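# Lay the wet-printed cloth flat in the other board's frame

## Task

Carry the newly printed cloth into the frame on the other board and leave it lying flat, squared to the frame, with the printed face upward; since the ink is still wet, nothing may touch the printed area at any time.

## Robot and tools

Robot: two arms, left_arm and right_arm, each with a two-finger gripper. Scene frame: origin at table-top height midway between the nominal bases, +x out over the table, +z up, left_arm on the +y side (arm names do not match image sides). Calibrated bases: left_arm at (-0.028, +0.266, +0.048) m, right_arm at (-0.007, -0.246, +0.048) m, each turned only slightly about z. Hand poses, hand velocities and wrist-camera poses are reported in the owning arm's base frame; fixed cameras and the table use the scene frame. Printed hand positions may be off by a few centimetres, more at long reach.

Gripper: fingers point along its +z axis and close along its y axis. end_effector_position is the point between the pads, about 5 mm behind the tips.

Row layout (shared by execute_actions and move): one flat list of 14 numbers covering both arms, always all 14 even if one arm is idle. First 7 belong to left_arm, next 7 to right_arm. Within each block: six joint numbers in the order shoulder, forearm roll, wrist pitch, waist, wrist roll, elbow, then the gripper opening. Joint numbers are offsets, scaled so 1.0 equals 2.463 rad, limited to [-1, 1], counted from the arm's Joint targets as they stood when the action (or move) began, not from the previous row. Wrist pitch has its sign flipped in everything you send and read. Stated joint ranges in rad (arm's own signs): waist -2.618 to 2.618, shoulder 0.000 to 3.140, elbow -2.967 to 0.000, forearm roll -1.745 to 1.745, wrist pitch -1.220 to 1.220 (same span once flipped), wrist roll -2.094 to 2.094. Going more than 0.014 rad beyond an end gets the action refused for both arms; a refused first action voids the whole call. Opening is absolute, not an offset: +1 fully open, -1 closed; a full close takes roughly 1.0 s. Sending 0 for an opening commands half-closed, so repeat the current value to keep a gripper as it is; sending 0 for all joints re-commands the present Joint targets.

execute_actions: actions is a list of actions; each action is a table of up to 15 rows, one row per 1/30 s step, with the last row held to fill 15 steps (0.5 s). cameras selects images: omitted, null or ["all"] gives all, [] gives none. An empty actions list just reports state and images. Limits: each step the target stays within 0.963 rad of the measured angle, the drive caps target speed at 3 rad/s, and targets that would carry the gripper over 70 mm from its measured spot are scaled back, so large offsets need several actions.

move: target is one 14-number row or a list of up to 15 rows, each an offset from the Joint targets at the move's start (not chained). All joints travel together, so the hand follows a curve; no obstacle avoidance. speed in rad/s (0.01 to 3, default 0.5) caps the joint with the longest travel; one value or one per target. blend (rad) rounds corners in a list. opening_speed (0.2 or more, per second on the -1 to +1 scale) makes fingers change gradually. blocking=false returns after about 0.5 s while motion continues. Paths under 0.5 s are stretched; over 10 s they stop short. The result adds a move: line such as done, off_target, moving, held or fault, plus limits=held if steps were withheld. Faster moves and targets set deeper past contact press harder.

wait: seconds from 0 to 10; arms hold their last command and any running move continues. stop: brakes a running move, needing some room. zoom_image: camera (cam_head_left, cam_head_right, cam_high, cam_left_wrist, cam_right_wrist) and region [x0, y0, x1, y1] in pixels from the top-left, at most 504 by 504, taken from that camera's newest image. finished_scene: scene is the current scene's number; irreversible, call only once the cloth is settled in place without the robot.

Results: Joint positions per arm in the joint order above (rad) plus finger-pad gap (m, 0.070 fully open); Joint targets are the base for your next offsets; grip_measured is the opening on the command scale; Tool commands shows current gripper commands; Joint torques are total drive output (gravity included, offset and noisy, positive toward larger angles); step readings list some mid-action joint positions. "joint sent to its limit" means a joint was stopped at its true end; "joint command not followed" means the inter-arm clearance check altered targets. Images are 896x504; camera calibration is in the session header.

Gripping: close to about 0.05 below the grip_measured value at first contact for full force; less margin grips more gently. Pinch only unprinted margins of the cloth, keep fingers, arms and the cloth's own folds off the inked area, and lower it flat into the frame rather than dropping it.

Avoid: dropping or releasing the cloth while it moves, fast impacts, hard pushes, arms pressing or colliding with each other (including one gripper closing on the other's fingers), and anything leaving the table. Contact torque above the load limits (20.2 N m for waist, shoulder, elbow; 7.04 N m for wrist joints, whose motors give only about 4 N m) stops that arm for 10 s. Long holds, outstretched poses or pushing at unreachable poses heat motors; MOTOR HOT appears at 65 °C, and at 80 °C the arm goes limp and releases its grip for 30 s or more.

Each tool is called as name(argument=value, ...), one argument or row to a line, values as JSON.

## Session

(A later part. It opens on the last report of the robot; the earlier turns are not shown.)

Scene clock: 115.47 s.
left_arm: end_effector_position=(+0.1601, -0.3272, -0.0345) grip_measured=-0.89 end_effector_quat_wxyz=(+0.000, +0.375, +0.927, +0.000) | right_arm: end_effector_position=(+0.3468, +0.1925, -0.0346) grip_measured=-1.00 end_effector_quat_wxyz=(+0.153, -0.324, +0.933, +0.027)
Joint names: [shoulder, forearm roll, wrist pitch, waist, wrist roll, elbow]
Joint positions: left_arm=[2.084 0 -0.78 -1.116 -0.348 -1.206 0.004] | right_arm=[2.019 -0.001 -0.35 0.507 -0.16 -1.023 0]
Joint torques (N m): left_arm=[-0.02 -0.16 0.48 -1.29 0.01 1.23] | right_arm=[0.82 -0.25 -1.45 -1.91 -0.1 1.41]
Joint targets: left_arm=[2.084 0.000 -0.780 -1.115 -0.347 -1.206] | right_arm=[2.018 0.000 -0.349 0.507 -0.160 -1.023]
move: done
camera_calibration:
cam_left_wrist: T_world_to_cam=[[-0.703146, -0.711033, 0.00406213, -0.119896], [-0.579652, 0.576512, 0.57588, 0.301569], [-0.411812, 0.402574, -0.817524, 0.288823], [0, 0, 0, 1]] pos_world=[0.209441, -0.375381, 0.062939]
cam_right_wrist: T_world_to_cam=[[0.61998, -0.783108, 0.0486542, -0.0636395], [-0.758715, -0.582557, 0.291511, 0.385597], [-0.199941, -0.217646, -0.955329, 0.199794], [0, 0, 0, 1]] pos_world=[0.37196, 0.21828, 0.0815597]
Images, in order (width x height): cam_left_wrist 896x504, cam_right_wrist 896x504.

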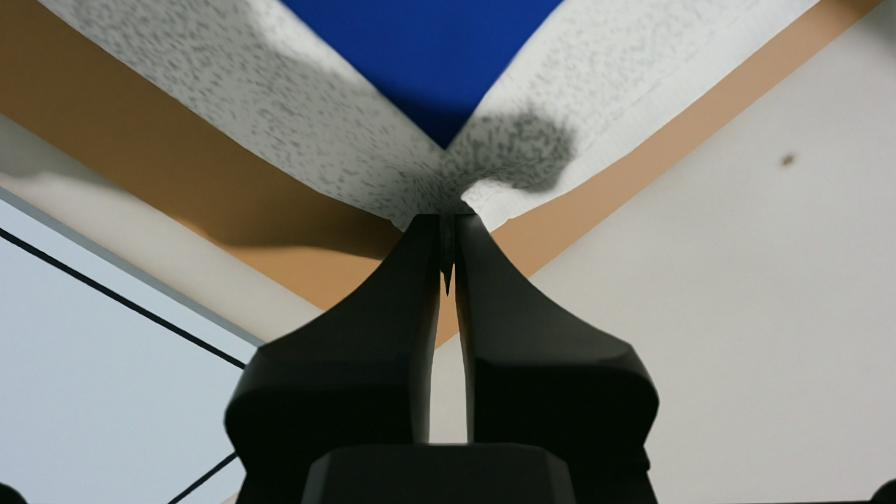

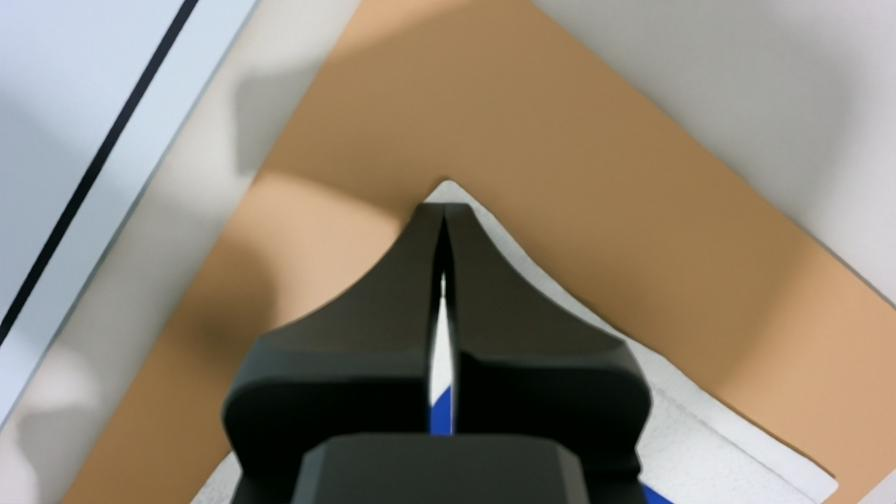

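move(
  target=[
    [-0.0037,0,-0.0053,0,0,-0.0016,-1,-0.0148,0,-0.0196,0,0,-0.0047,-1],
    [-0.0037,0,-0.0053,0,0,-0.0016,-1,0.0480,0,-0.2330,0,0,-0.1536,-0.15],
  ],
  speed=[0.1,0.4],
)

Scene clock: 122.60 s.
left_arm: end_effector_position=(+0.1598, -0.3267, -0.0308) grip_measured=-0.90 end_effector_quat_wxyz=(-0.001, +0.375, +0.927, +0.001) | right_arm: end_effector_position=(+0.3473, +0.1927, -0.0146) grip_measured=-0.15 end_effector_quat_wxyz=(+0.000, -0.328, +0.945, +0.000)
Joint names: [shoulder, forearm roll, wrist pitch, waist, wrist roll, elbow]
Joint positions: left_arm=[2.075 0 -0.793 -1.116 -0.348 -1.209 0.003] | right_arm=[2.136 -0.001 -0.924 0.507 -0.16 -1.402 0.03]
Joint torques (N m): left_arm=[-8.12 0.23 0.24 0.97 -0.01 -2.68] | right_arm=[-6.28 0.04 0.05 -1.17 0.03 -2.84]
Joint targets: left_arm=[2.075 0.000 -0.793 -1.115 -0.347 -1.210] | right_arm=[2.136 0.000 -0.923 0.507 -0.160 -1.402]
move: done
camera_calibration:
cam_left_wrist: T_world_to_cam=[[-0.703154, -0.71103, 0.00328532, -0.119711], [-0.579059, 0.575315, 0.577671, 0.298451], [-0.412631, 0.40429, -0.816263, 0.292254], [0, 0, 0, 1]] pos_world=[0.209239, -0.374976, 0.0665427]
cam_right_wrist: T_world_to_cam=[[0.625956, -0.779853, -0.00300618, -0.068203], [-0.640779, -0.516516, 0.56799, 0.330709], [-0.444502, -0.353611, -0.82303, 0.332066], [0, 0, 0, 1]] pos_world=[0.402207, 0.23505, 0.0852551]

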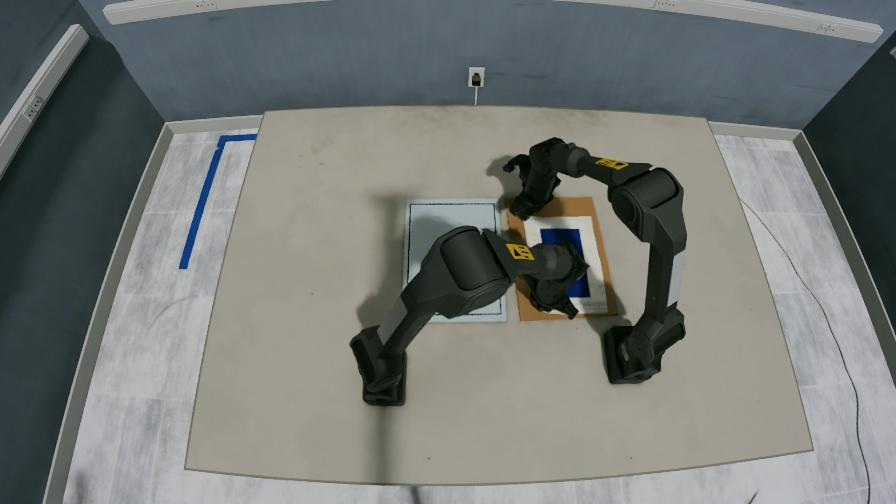

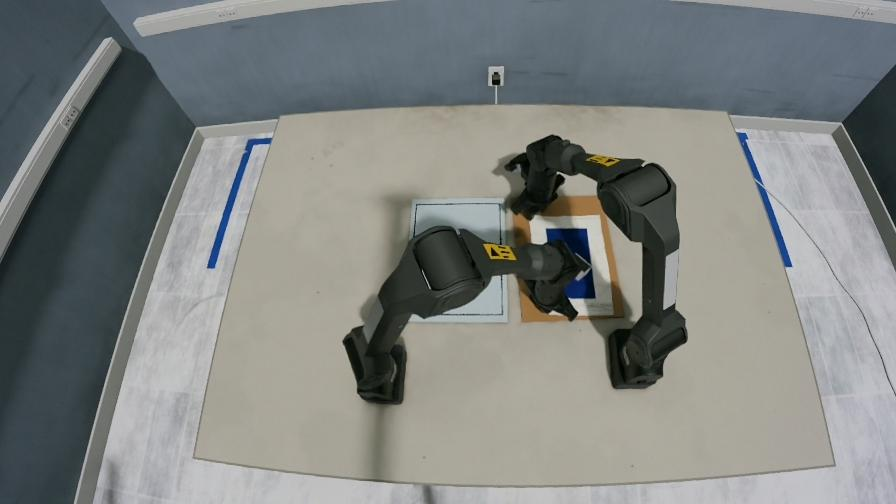

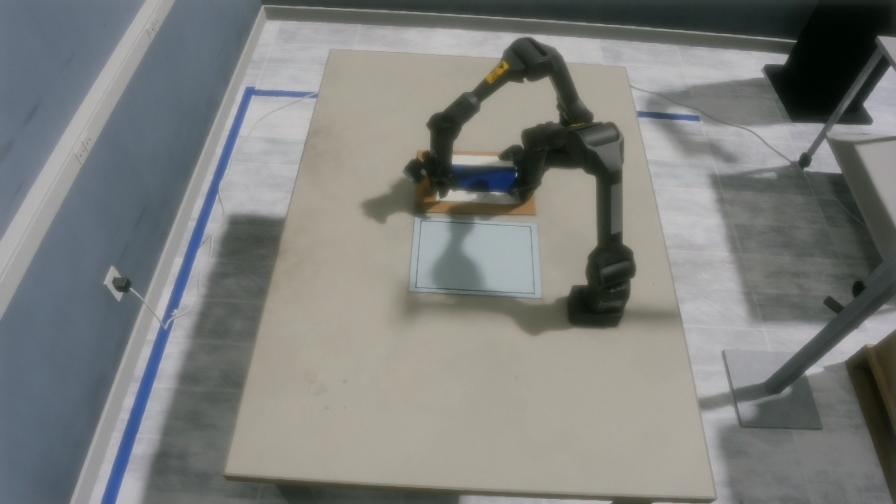

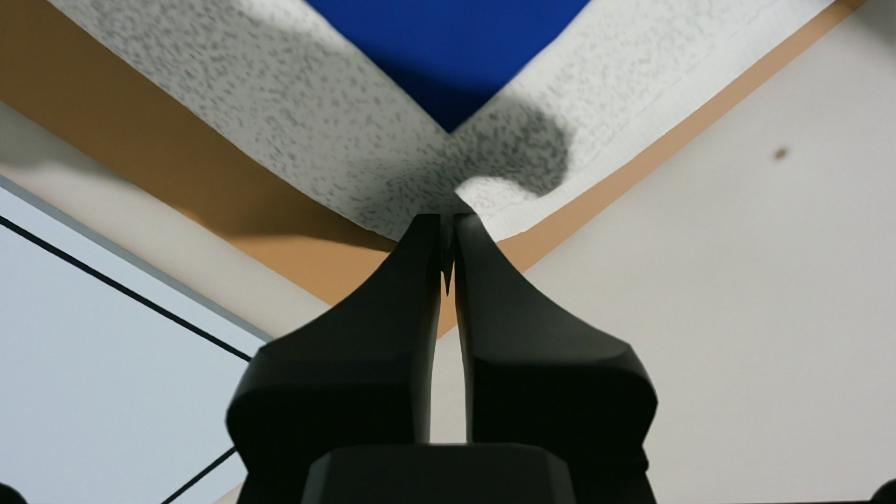

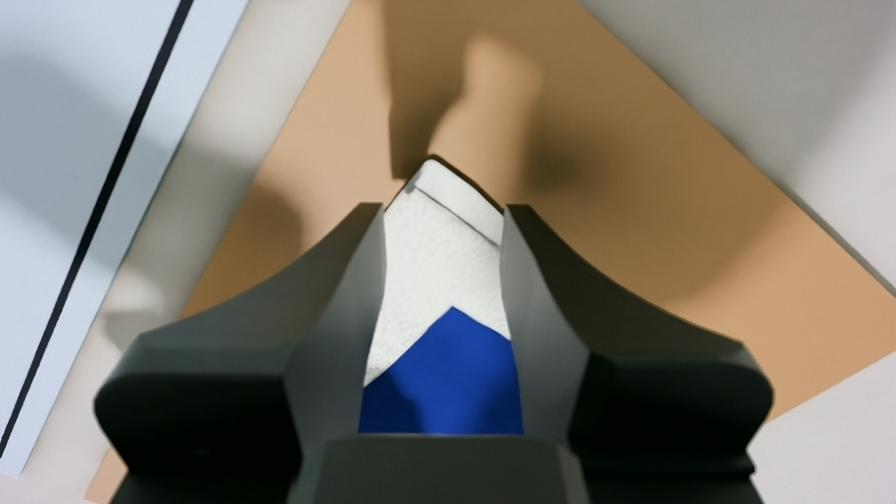

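move(
  target=[0,0,0,0,0,0,-1,0.0075,0,0.0226,-0.0005,-0.0008,0.0155,-0.15],
  speed=0.1,
  cameras=["cam_right_wrist"],
)

move(
  target=[0,0,0,0,0,0,-1,0.0018,0,0.0027,0,0,0.0009,-0.15],
  speed=0.05,
  cameras=["cam_right_wrist"],
)

move(
  target=[0,0,0,0,0,0,-1,0.0012,0,0.0018,0,0,0.0006,-0.15],
  speed=0.05,
  cameras=["cam_right_wrist"],
)

Scene clock: 128.33 s.
left_arm: end_effector_position=(+0.1598, -0.3267, -0.0308) grip_measured=-0.90 end_effector_quat_wxyz=(-0.001, +0.375, +0.927, +0.001) | right_arm: end_effector_position=(+0.3438, +0.1904, -0.0301) grip_measured=-0.15 end_effector_quat_wxyz=(+0.000, -0.328, +0.945, +0.000)
Joint names: [shoulder, forearm roll, wrist pitch, waist, wrist roll, elbow]
Joint positions: left_arm=[2.075 0 -0.793 -1.116 -0.348 -1.209 0.003] | right_arm=[2.155 -0.001 -0.867 0.506 -0.162 -1.363 0.03]
Joint torques (N m): left_arm=[-8.09 0.23 0.22 0.93 -0.11 -2.68] | right_arm=[-5.73 0.08 -0.28 -1.3 -0.08 -3.39]
Joint targets: left_arm=[2.075 0.000 -0.793 -1.115 -0.347 -1.210] | right_arm=[2.154 0.000 -0.868 0.506 -0.162 -1.364]
move: done
camera_calibration:
cam_right_wrist: T_world_to_cam=[[0.626709, -0.779247, -0.00317656, -0.0682819], [-0.639898, -0.516956, 0.568583, 0.335793], [-0.444709, -0.354304, -0.822619, 0.317155], [0, 0, 0, 1]] pos_world=[0.398708, 0.232751, 0.0697548]
Images, in order (width x height): cam_right_wrist 896x504.

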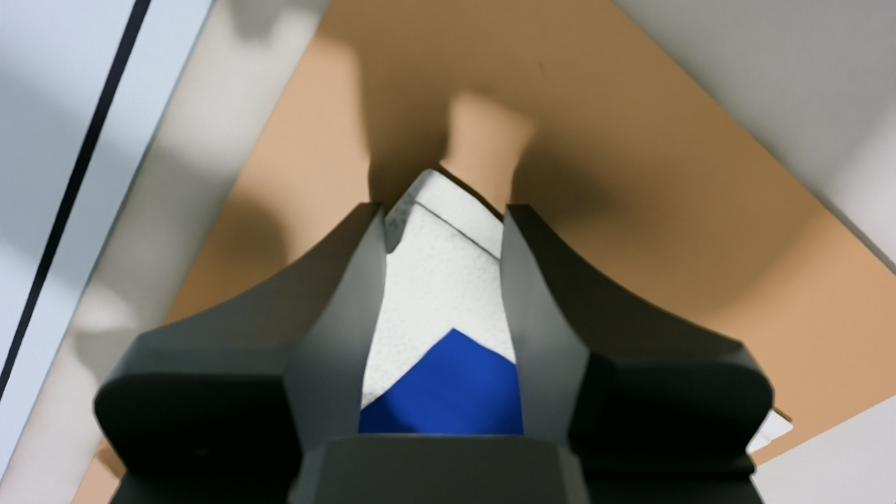

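Scene clock: 129.03 s.
left_arm: end_effector_position=(+0.1598, -0.3267, -0.0308) grip_measured=-0.90 end_effector_quat_wxyz=(-0.001, +0.375, +0.927, +0.001) | right_arm: end_effector_position=(+0.3440, +0.1905, -0.0319) grip_measured=-0.15 end_effector_quat_wxyz=(+0.000, -0.328, +0.945, +0.000)
Joint names: [shoulder, forearm roll, wrist pitch, waist, wrist roll, elbow]
Joint positions: left_arm=[2.075 0 -0.793 -1.116 -0.348 -1.209 0.003] | right_arm=[2.159 -0.001 -0.862 0.506 -0.162 -1.362 0.03]
Joint torques (N m): left_arm=[-8.08 0.23 0.21 0.91 -0.11 -2.67] | right_arm=[-5.34 0.08 0 -1.23 -0.06 -2.73]
Joint targets: left_arm=[2.075 0.000 -0.793 -1.115 -0.347 -1.210] | right_arm=[2.159 0.000 -0.861 0.506 -0.162 -1.361]
move: done
camera_calibration:
cam_right_wrist: T_world_to_cam=[[0.626692, -0.779261, -0.00310231, -0.0683299], [-0.640067, -0.517013, 0.568342, 0.337093], [-0.44449, -0.354189, -0.822787, 0.315696], [0, 0, 0, 1]] pos_world=[0.398908, 0.232851, 0.067955]
Images, in order (width x height): cam_right_wrist 896x504.

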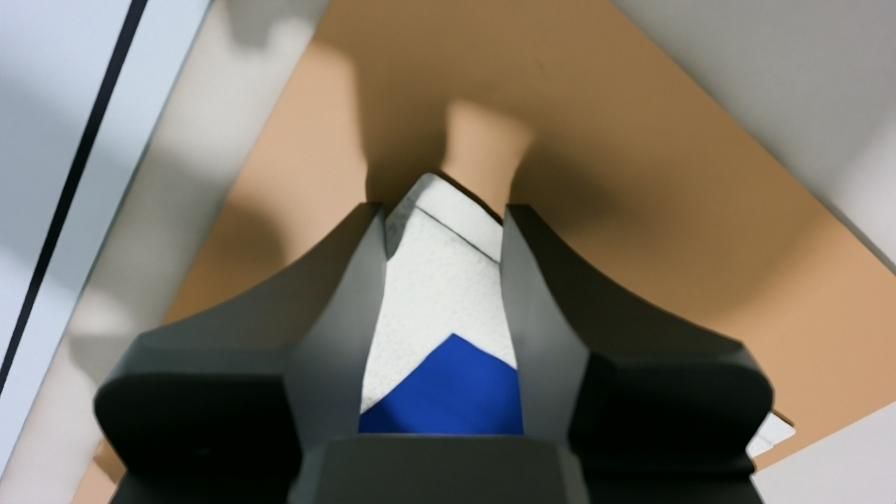

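Scene clock: 129.73 s.
left_arm: end_effector_position=(+0.1598, -0.3267, -0.0308) grip_measured=-0.90 end_effector_quat_wxyz=(-0.001, +0.375, +0.927, +0.001) | right_arm: end_effector_position=(+0.3441, +0.1905, -0.0333) grip_measured=-0.15 end_effector_quat_wxyz=(+0.000, -0.328, +0.945, +0.000)
Joint names: [shoulder, forearm roll, wrist pitch, waist, wrist roll, elbow]
Joint positions: left_arm=[2.075 0 -0.793 -1.116 -0.348 -1.209 0.003] | right_arm=[2.162 -0.001 -0.857 0.506 -0.162 -1.361 0.03]
Joint torques (N m): left_arm=[-8.07 0.23 0.21 0.92 -0.11 -2.67] | right_arm=[-5.27 0.08 0.06 -1.18 -0.07 -2.7]
Joint targets: left_arm=[2.075 0.000 -0.793 -1.115 -0.347 -1.210] | right_arm=[2.162 0.000 -0.856 0.506 -0.162 -1.360]
move: done
camera_calibration:
cam_right_wrist: T_world_to_cam=[[0.626715, -0.779242, -0.00300598, -0.0683543], [-0.640321, -0.517177, 0.567905, 0.338057], [-0.444091, -0.35399, -0.823088, 0.314359], [0, 0, 0, 1]] pos_world=[0.398908, 0.232851, 0.0665551]
Images, in order (width x height): cam_right_wrist 896x504.

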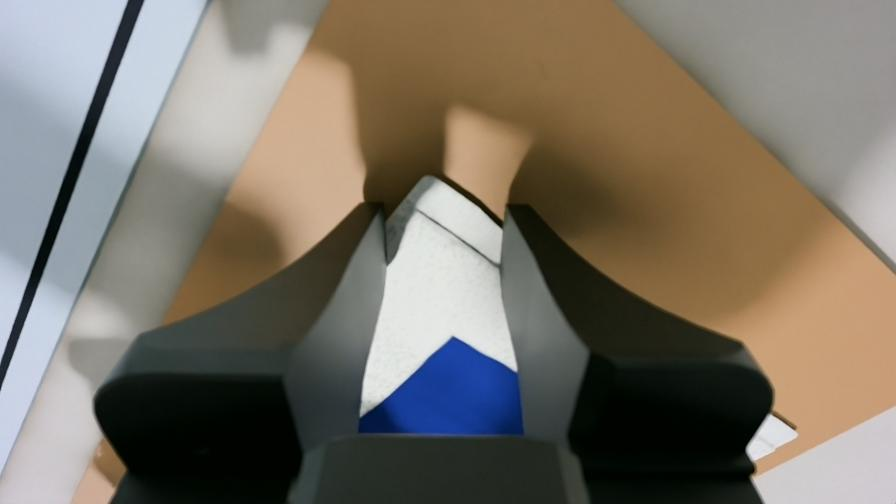

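move(
  target=[0,0,0,0,0,0,-1,0.0012,0,0.0018,0,0,0.0006,-0.15],
  speed=0.05,
  cameras=[],
)

move(
  target=[0,0,0,0,0,0,-1,0.0008,0,0.0012,0,0,0.0004,-0.15],
  speed=0.05,
  cameras=["cam_right_wrist"],
)

Scene clock: 132.07 s.
left_arm: end_effector_position=(+0.1598, -0.3267, -0.0308) grip_measured=-0.90 end_effector_quat_wxyz=(-0.001, +0.375, +0.927, +0.001) | right_arm: end_effector_position=(+0.3443, +0.1906, -0.0342) grip_measured=-0.15 end_effector_quat_wxyz=(+0.001, -0.328, +0.945, +0.000)
Joint names: [shoulder, forearm roll, wrist pitch, waist, wrist roll, elbow]
Joint positions: left_arm=[2.075 0 -0.793 -1.116 -0.348 -1.209 0.003] | right_arm=[2.163 -0.001 -0.853 0.506 -0.162 -1.36 0.03]
Joint torques (N m): left_arm=[-8.06 0.22 0.2 0.89 -0.11 -2.66] | right_arm=[-3.04 0.09 0.74 -1.03 -0.08 -1.92]
Joint targets: left_arm=[2.075 0.000 -0.793 -1.115 -0.347 -1.210] | right_arm=[2.165 0.000 -0.852 0.506 -0.162 -1.358]
move: done
No camera images: "cameras" was empty.

Scene clock: 132.77 s.
left_arm: end_effector_position=(+0.1598, -0.3267, -0.0308) grip_measured=-0.90 end_effector_quat_wxyz=(-0.001, +0.375, +0.927, +0.001) | right_arm: end_effector_position=(+0.3444, +0.1907, -0.0348) grip_measured=-0.15 end_effector_quat_wxyz=(+0.001, -0.328, +0.945, +0.000)
Joint names: [shoulder, forearm roll, wrist pitch, waist, wrist roll, elbow]
Joint positions: left_arm=[2.075 0 -0.793 -1.116 -0.348 -1.209 0.003] | right_arm=[2.164 -0.001 -0.85 0.506 -0.162 -1.359 0.03]
Joint torques (N m): left_arm=[-8.05 0.22 0.19 0.89 -0.11 -2.67] | right_arm=[0.15 0.06 1.55 -0.99 -0.06 -0.63]
Joint targets: left_arm=[2.075 0.000 -0.793 -1.115 -0.347 -1.210] | right_arm=[2.167 0.000 -0.849 0.506 -0.162 -1.357]
move: done
camera_calibration:
cam_right_wrist: T_world_to_cam=[[0.626761, -0.779207, -0.00265561, -0.0683925], [-0.641328, -0.517787, 0.566211, 0.339566], [-0.442571, -0.353176, -0.824256, 0.31265], [0, 0, 0, 1]] pos_world=[0.399008, 0.232951, 0.0652558]
Images, in order (width x height): cam_right_wrist 896x504.

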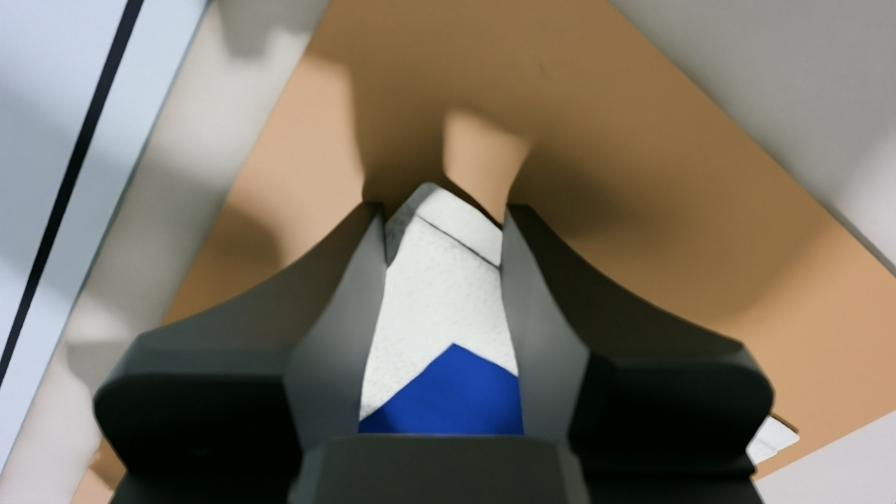

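move(
  target=[0,0,0,0,0,0,-1,0,0,0,0,0,0,-1],
  speed=0.05,
  opening_speed=0.4,
  cameras=["cam_left_wrist","cam_right_wrist"],
)

Scene clock: 136.73 s.
left_arm: end_effector_position=(+0.1598, -0.3267, -0.0308) grip_measured=-0.90 end_effector_quat_wxyz=(-0.001, +0.375, +0.927, +0.001) | right_arm: end_effector_position=(+0.3439, +0.1908, -0.0356) grip_measured=-0.91 end_effector_quat_wxyz=(+0.000, -0.327, +0.945, +0.000)
Joint names: [shoulder, forearm roll, wrist pitch, waist, wrist roll, elbow]
Joint positions: left_arm=[2.075 0 -0.793 -1.116 -0.348 -1.209 0.003] | right_arm=[2.166 0.001 -0.849 0.506 -0.162 -1.358 0.003]
Joint torques (N m): left_arm=[-8.02 0.18 0.17 0.82 -0.11 -2.63] | right_arm=[3.36 -0.73 -0.07 -1.65 -0.05 3.88]
Joint targets: left_arm=[2.075 0.000 -0.793 -1.115 -0.347 -1.210] | right_arm=[2.167 0.000 -0.849 0.506 -0.162 -1.357]
move: done
camera_calibration:
cam_left_wrist: T_world_to_cam=[[-0.703154, -0.71103, 0.00328532, -0.119711], [-0.579059, 0.575315, 0.577671, 0.298451], [-0.412631, 0.40429, -0.816263, 0.292254], [0, 0, 0, 1]] pos_world=[0.209239, -0.374976, 0.0665427]
cam_right_wrist: T_world_to_cam=[[0.625826, -0.779952, -0.00418768, -0.0677025], [-0.640761, -0.517187, 0.5674, 0.33951], [-0.44471, -0.35241, -0.823432, 0.312321], [0, 0, 0, 1]] pos_world=[0.398807, 0.232851, 0.0642541]
Images, in order (width x height): cam_left_wrist 896x504, cam_right_wrist 896x504.

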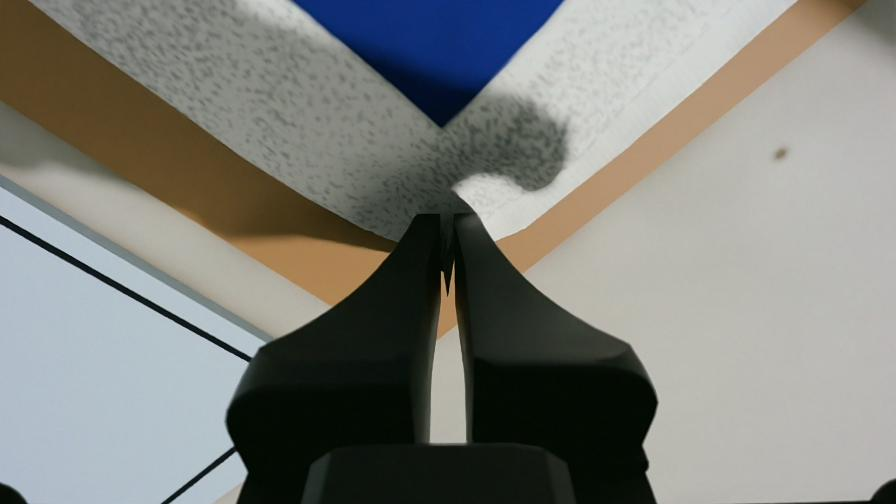

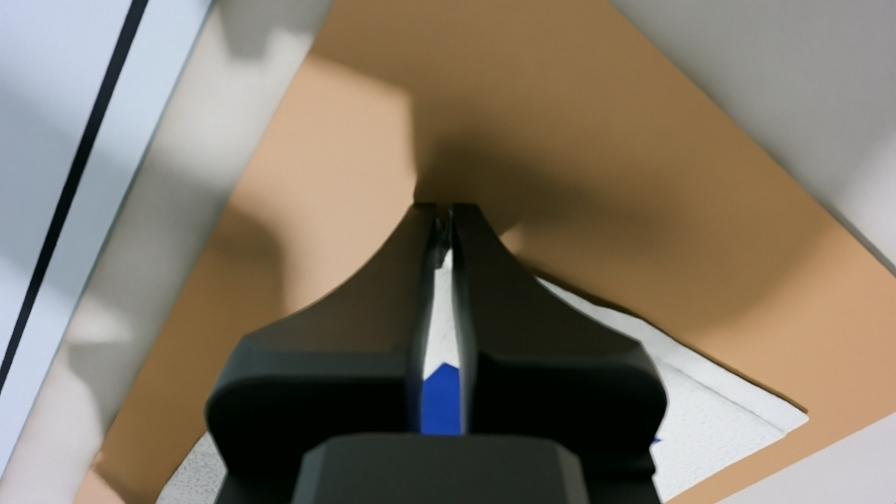

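move(
  target=[-0.0187,0,-0.0267,0,0,-0.0080,-1,-0.0209,0,-0.0324,0,0,-0.0118,-1],
  speed=0.08,
)

Scene clock: 150.60 s.
left_arm: end_effector_position=(+0.1597, -0.3264, -0.0098) grip_measured=-0.90 end_effector_quat_wxyz=(+0.000, +0.375, +0.927, +0.000) | right_arm: end_effector_position=(+0.3441, +0.1902, -0.0097) grip_measured=-0.93 end_effector_quat_wxyz=(+0.000, -0.327, +0.945, +0.000)
Joint names: [shoulder, forearm roll, wrist pitch, waist, wrist roll, elbow]
Joint positions: left_arm=[2.029 0 -0.86 -1.116 -0.348 -1.229 0.003] | right_arm=[2.115 0 -0.929 0.505 -0.162 -1.386 0.002]
Joint torques (N m): left_arm=[-7.55 0.1 0.28 0.77 -0.11 -2.61] | right_arm=[-6.21 0.05 0.13 0.24 -0.04 -3.71]
Joint targets: left_arm=[2.029 0.000 -0.859 -1.115 -0.347 -1.229] | right_arm=[2.115 0.000 -0.929 0.506 -0.162 -1.387]
move: done
camera_calibration:
cam_left_wrist: T_world_to_cam=[[-0.703151, -0.711031, 0.00354436, -0.11966], [-0.579265, 0.575722, 0.577058, 0.286225], [-0.412347, 0.403706, -0.816695, 0.308911], [0, 0, 0, 1]] pos_world=[0.209039, -0.374578, 0.0875414]
cam_right_wrist: T_world_to_cam=[[0.625638, -0.780106, -0.00352453, -0.0680428], [-0.640546, -0.516281, 0.568467, 0.324406], [-0.445284, -0.353397, -0.822699, 0.334033], [0, 0, 0, 1]] pos_world=[0.399107, 0.23245, 0.0901545]

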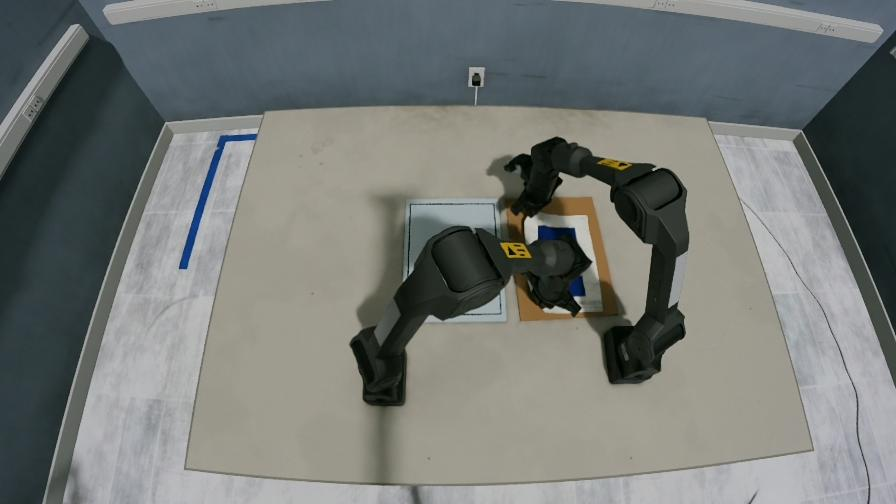

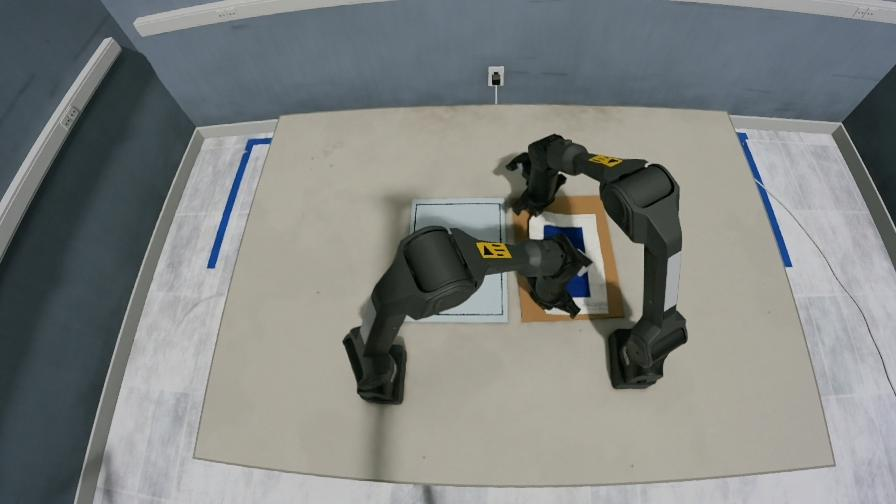

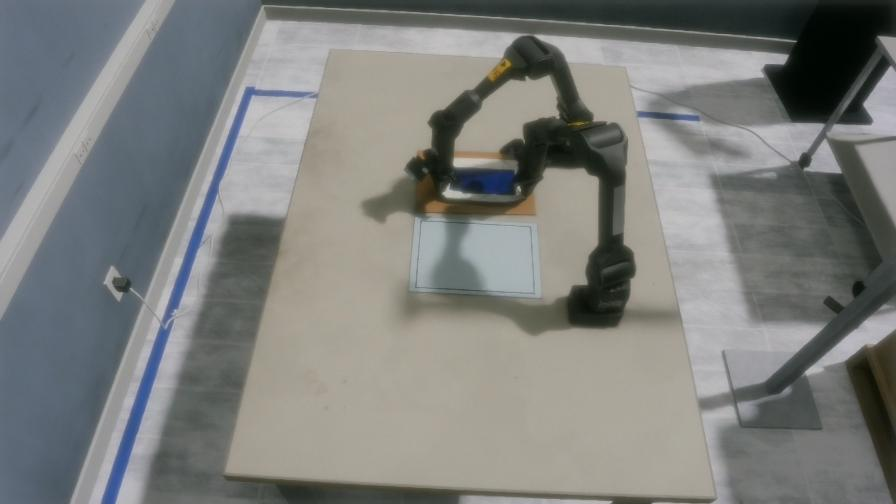

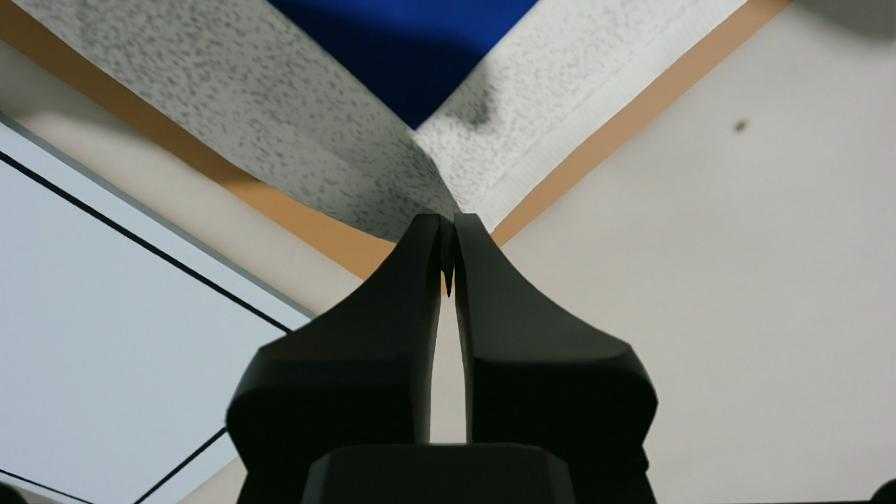

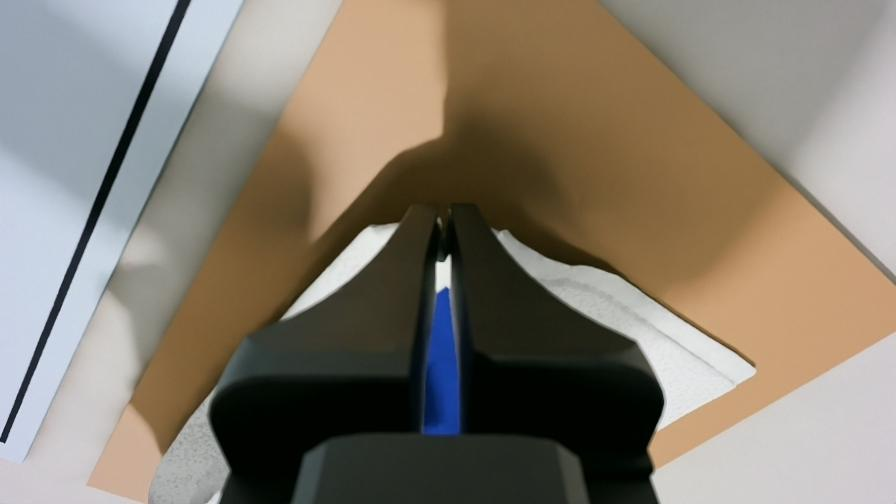

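zoom_image(
  camera="cam_high",
  region=[400, 130, 560, 230],
)

zoom_image(
  camera="cam_right_wrist",
  region=[300, 180, 600, 400],
)

zoom_image(
  camera="cam_left_wrist",
  region=[300, 80, 600, 300],
)

Scaled by 3.150.

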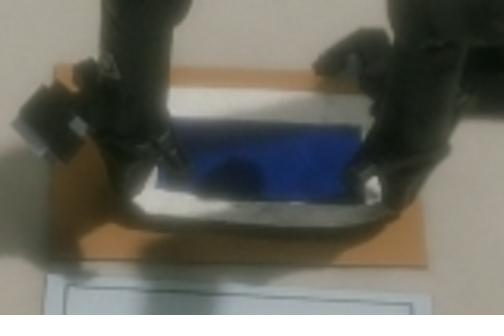

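Scaled by 1.680.

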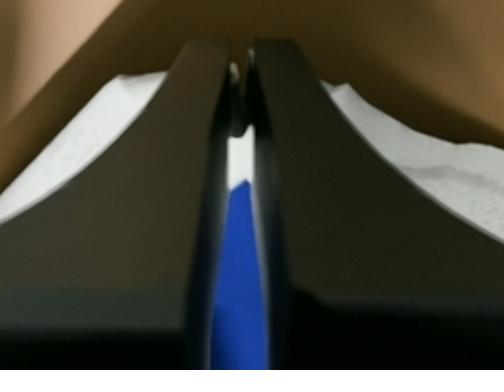

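Scaled by 1.680.

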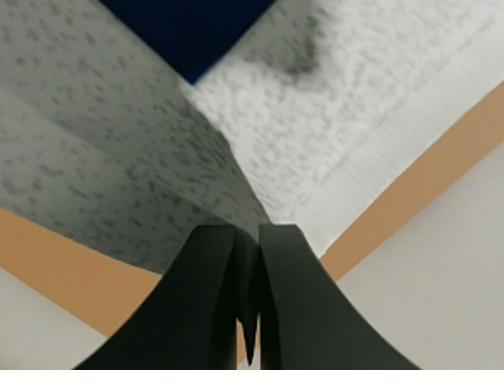

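move(
  target=[-0.0642,0,0.0463,0.0428,0.0445,0.1101,-1,0.0298,0,0.0039,0.0534,0.0551,-0.0538,-1],
  speed=0.12,
)

zoom_image(
  camera="cam_high",
  region=[400, 130, 560, 230],
)

zoom_image(
  camera="cam_head_left",
  region=[400, 180, 640, 335],
)

Scene clock: 157.17 s.
left_arm: end_effector_position=(+0.1629, -0.2593, -0.0099) grip_measured=-0.90 end_effector_quat_wxyz=(+0.000, +0.377, +0.926, +0.000) | right_arm: end_effector_position=(+0.3471, +0.2570, -0.0101) grip_measured=-0.93 end_effector_quat_wxyz=(+0.033, -0.325, +0.945, +0.010)
Joint names: [shoulder, forearm roll, wrist pitch, waist, wrist roll, elbow]
Joint positions: left_arm=[1.87 0 -0.745 -1.01 -0.237 -0.957 0.003] | right_arm=[2.189 0 -0.919 0.637 -0.026 -1.519 0.002]
Joint torques (N m): left_arm=[-6.43 -0.02 0.16 0.33 -0.03 -2.18] | right_arm=[-5.95 -0.04 0.11 -0.51 -0.05 -3.83]
Joint targets: left_arm=[1.871 0.000 -0.745 -1.010 -0.238 -0.958] | right_arm=[2.189 0.000 -0.919 0.637 -0.026 -1.519]
move: done
camera_calibration:
cam_left_wrist: T_world_to_cam=[[-0.706321, -0.707881, 0.00381905, -0.0683599], [-0.576859, 0.578698, 0.576491, 0.249907], [-0.410297, 0.404985, -0.817095, 0.283136], [0, 0, 0, 1]] pos_world=[0.212047, -0.307677, 0.0875403]
cam_right_wrist: T_world_to_cam=[[0.62298, -0.782237, -0.00101435, -0.016357], [-0.672529, -0.536269, 0.51002, 0.37661], [-0.3995, -0.31705, -0.860162, 0.333033], [0, 0, 0, 1]] pos_world=[0.396518, 0.294757, 0.0943676]

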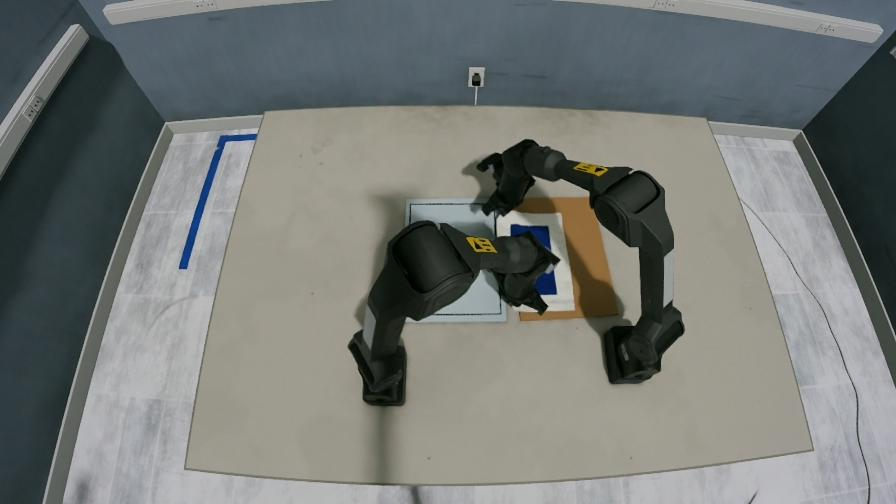

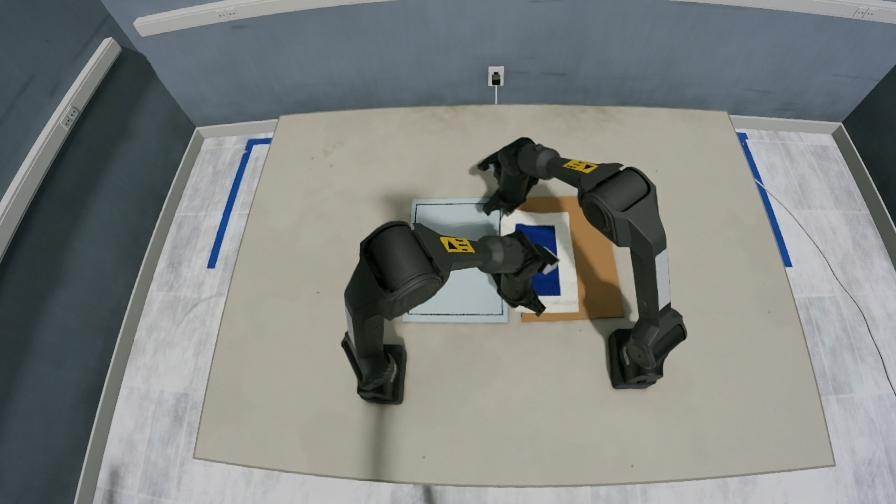

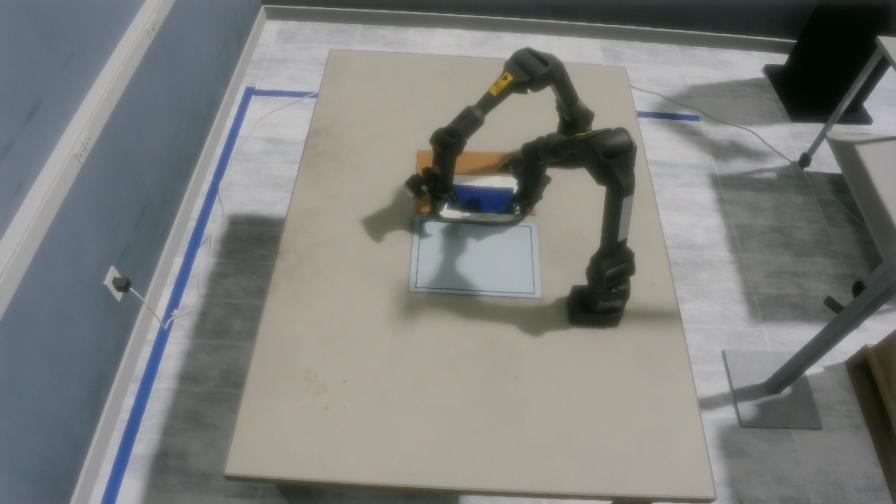

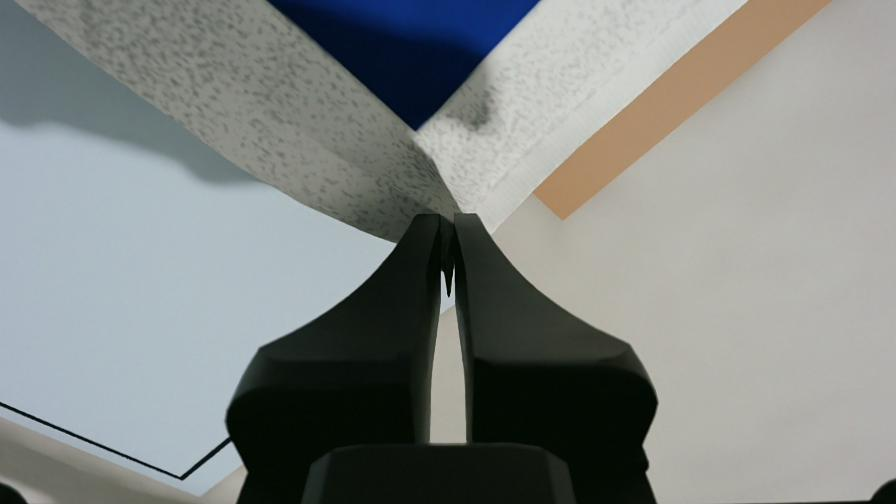

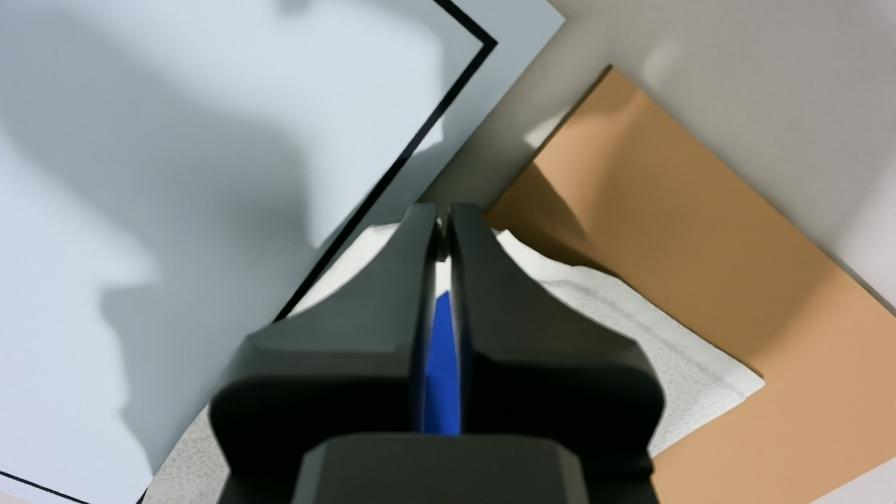

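Scaled by 3.150.

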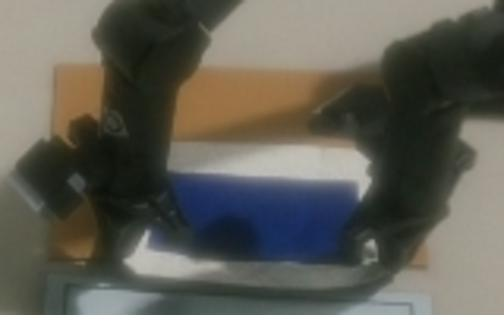

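Scaled by 2.100.

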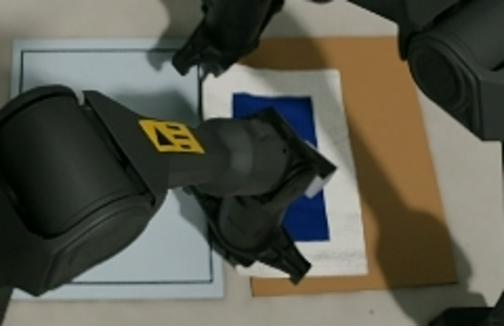

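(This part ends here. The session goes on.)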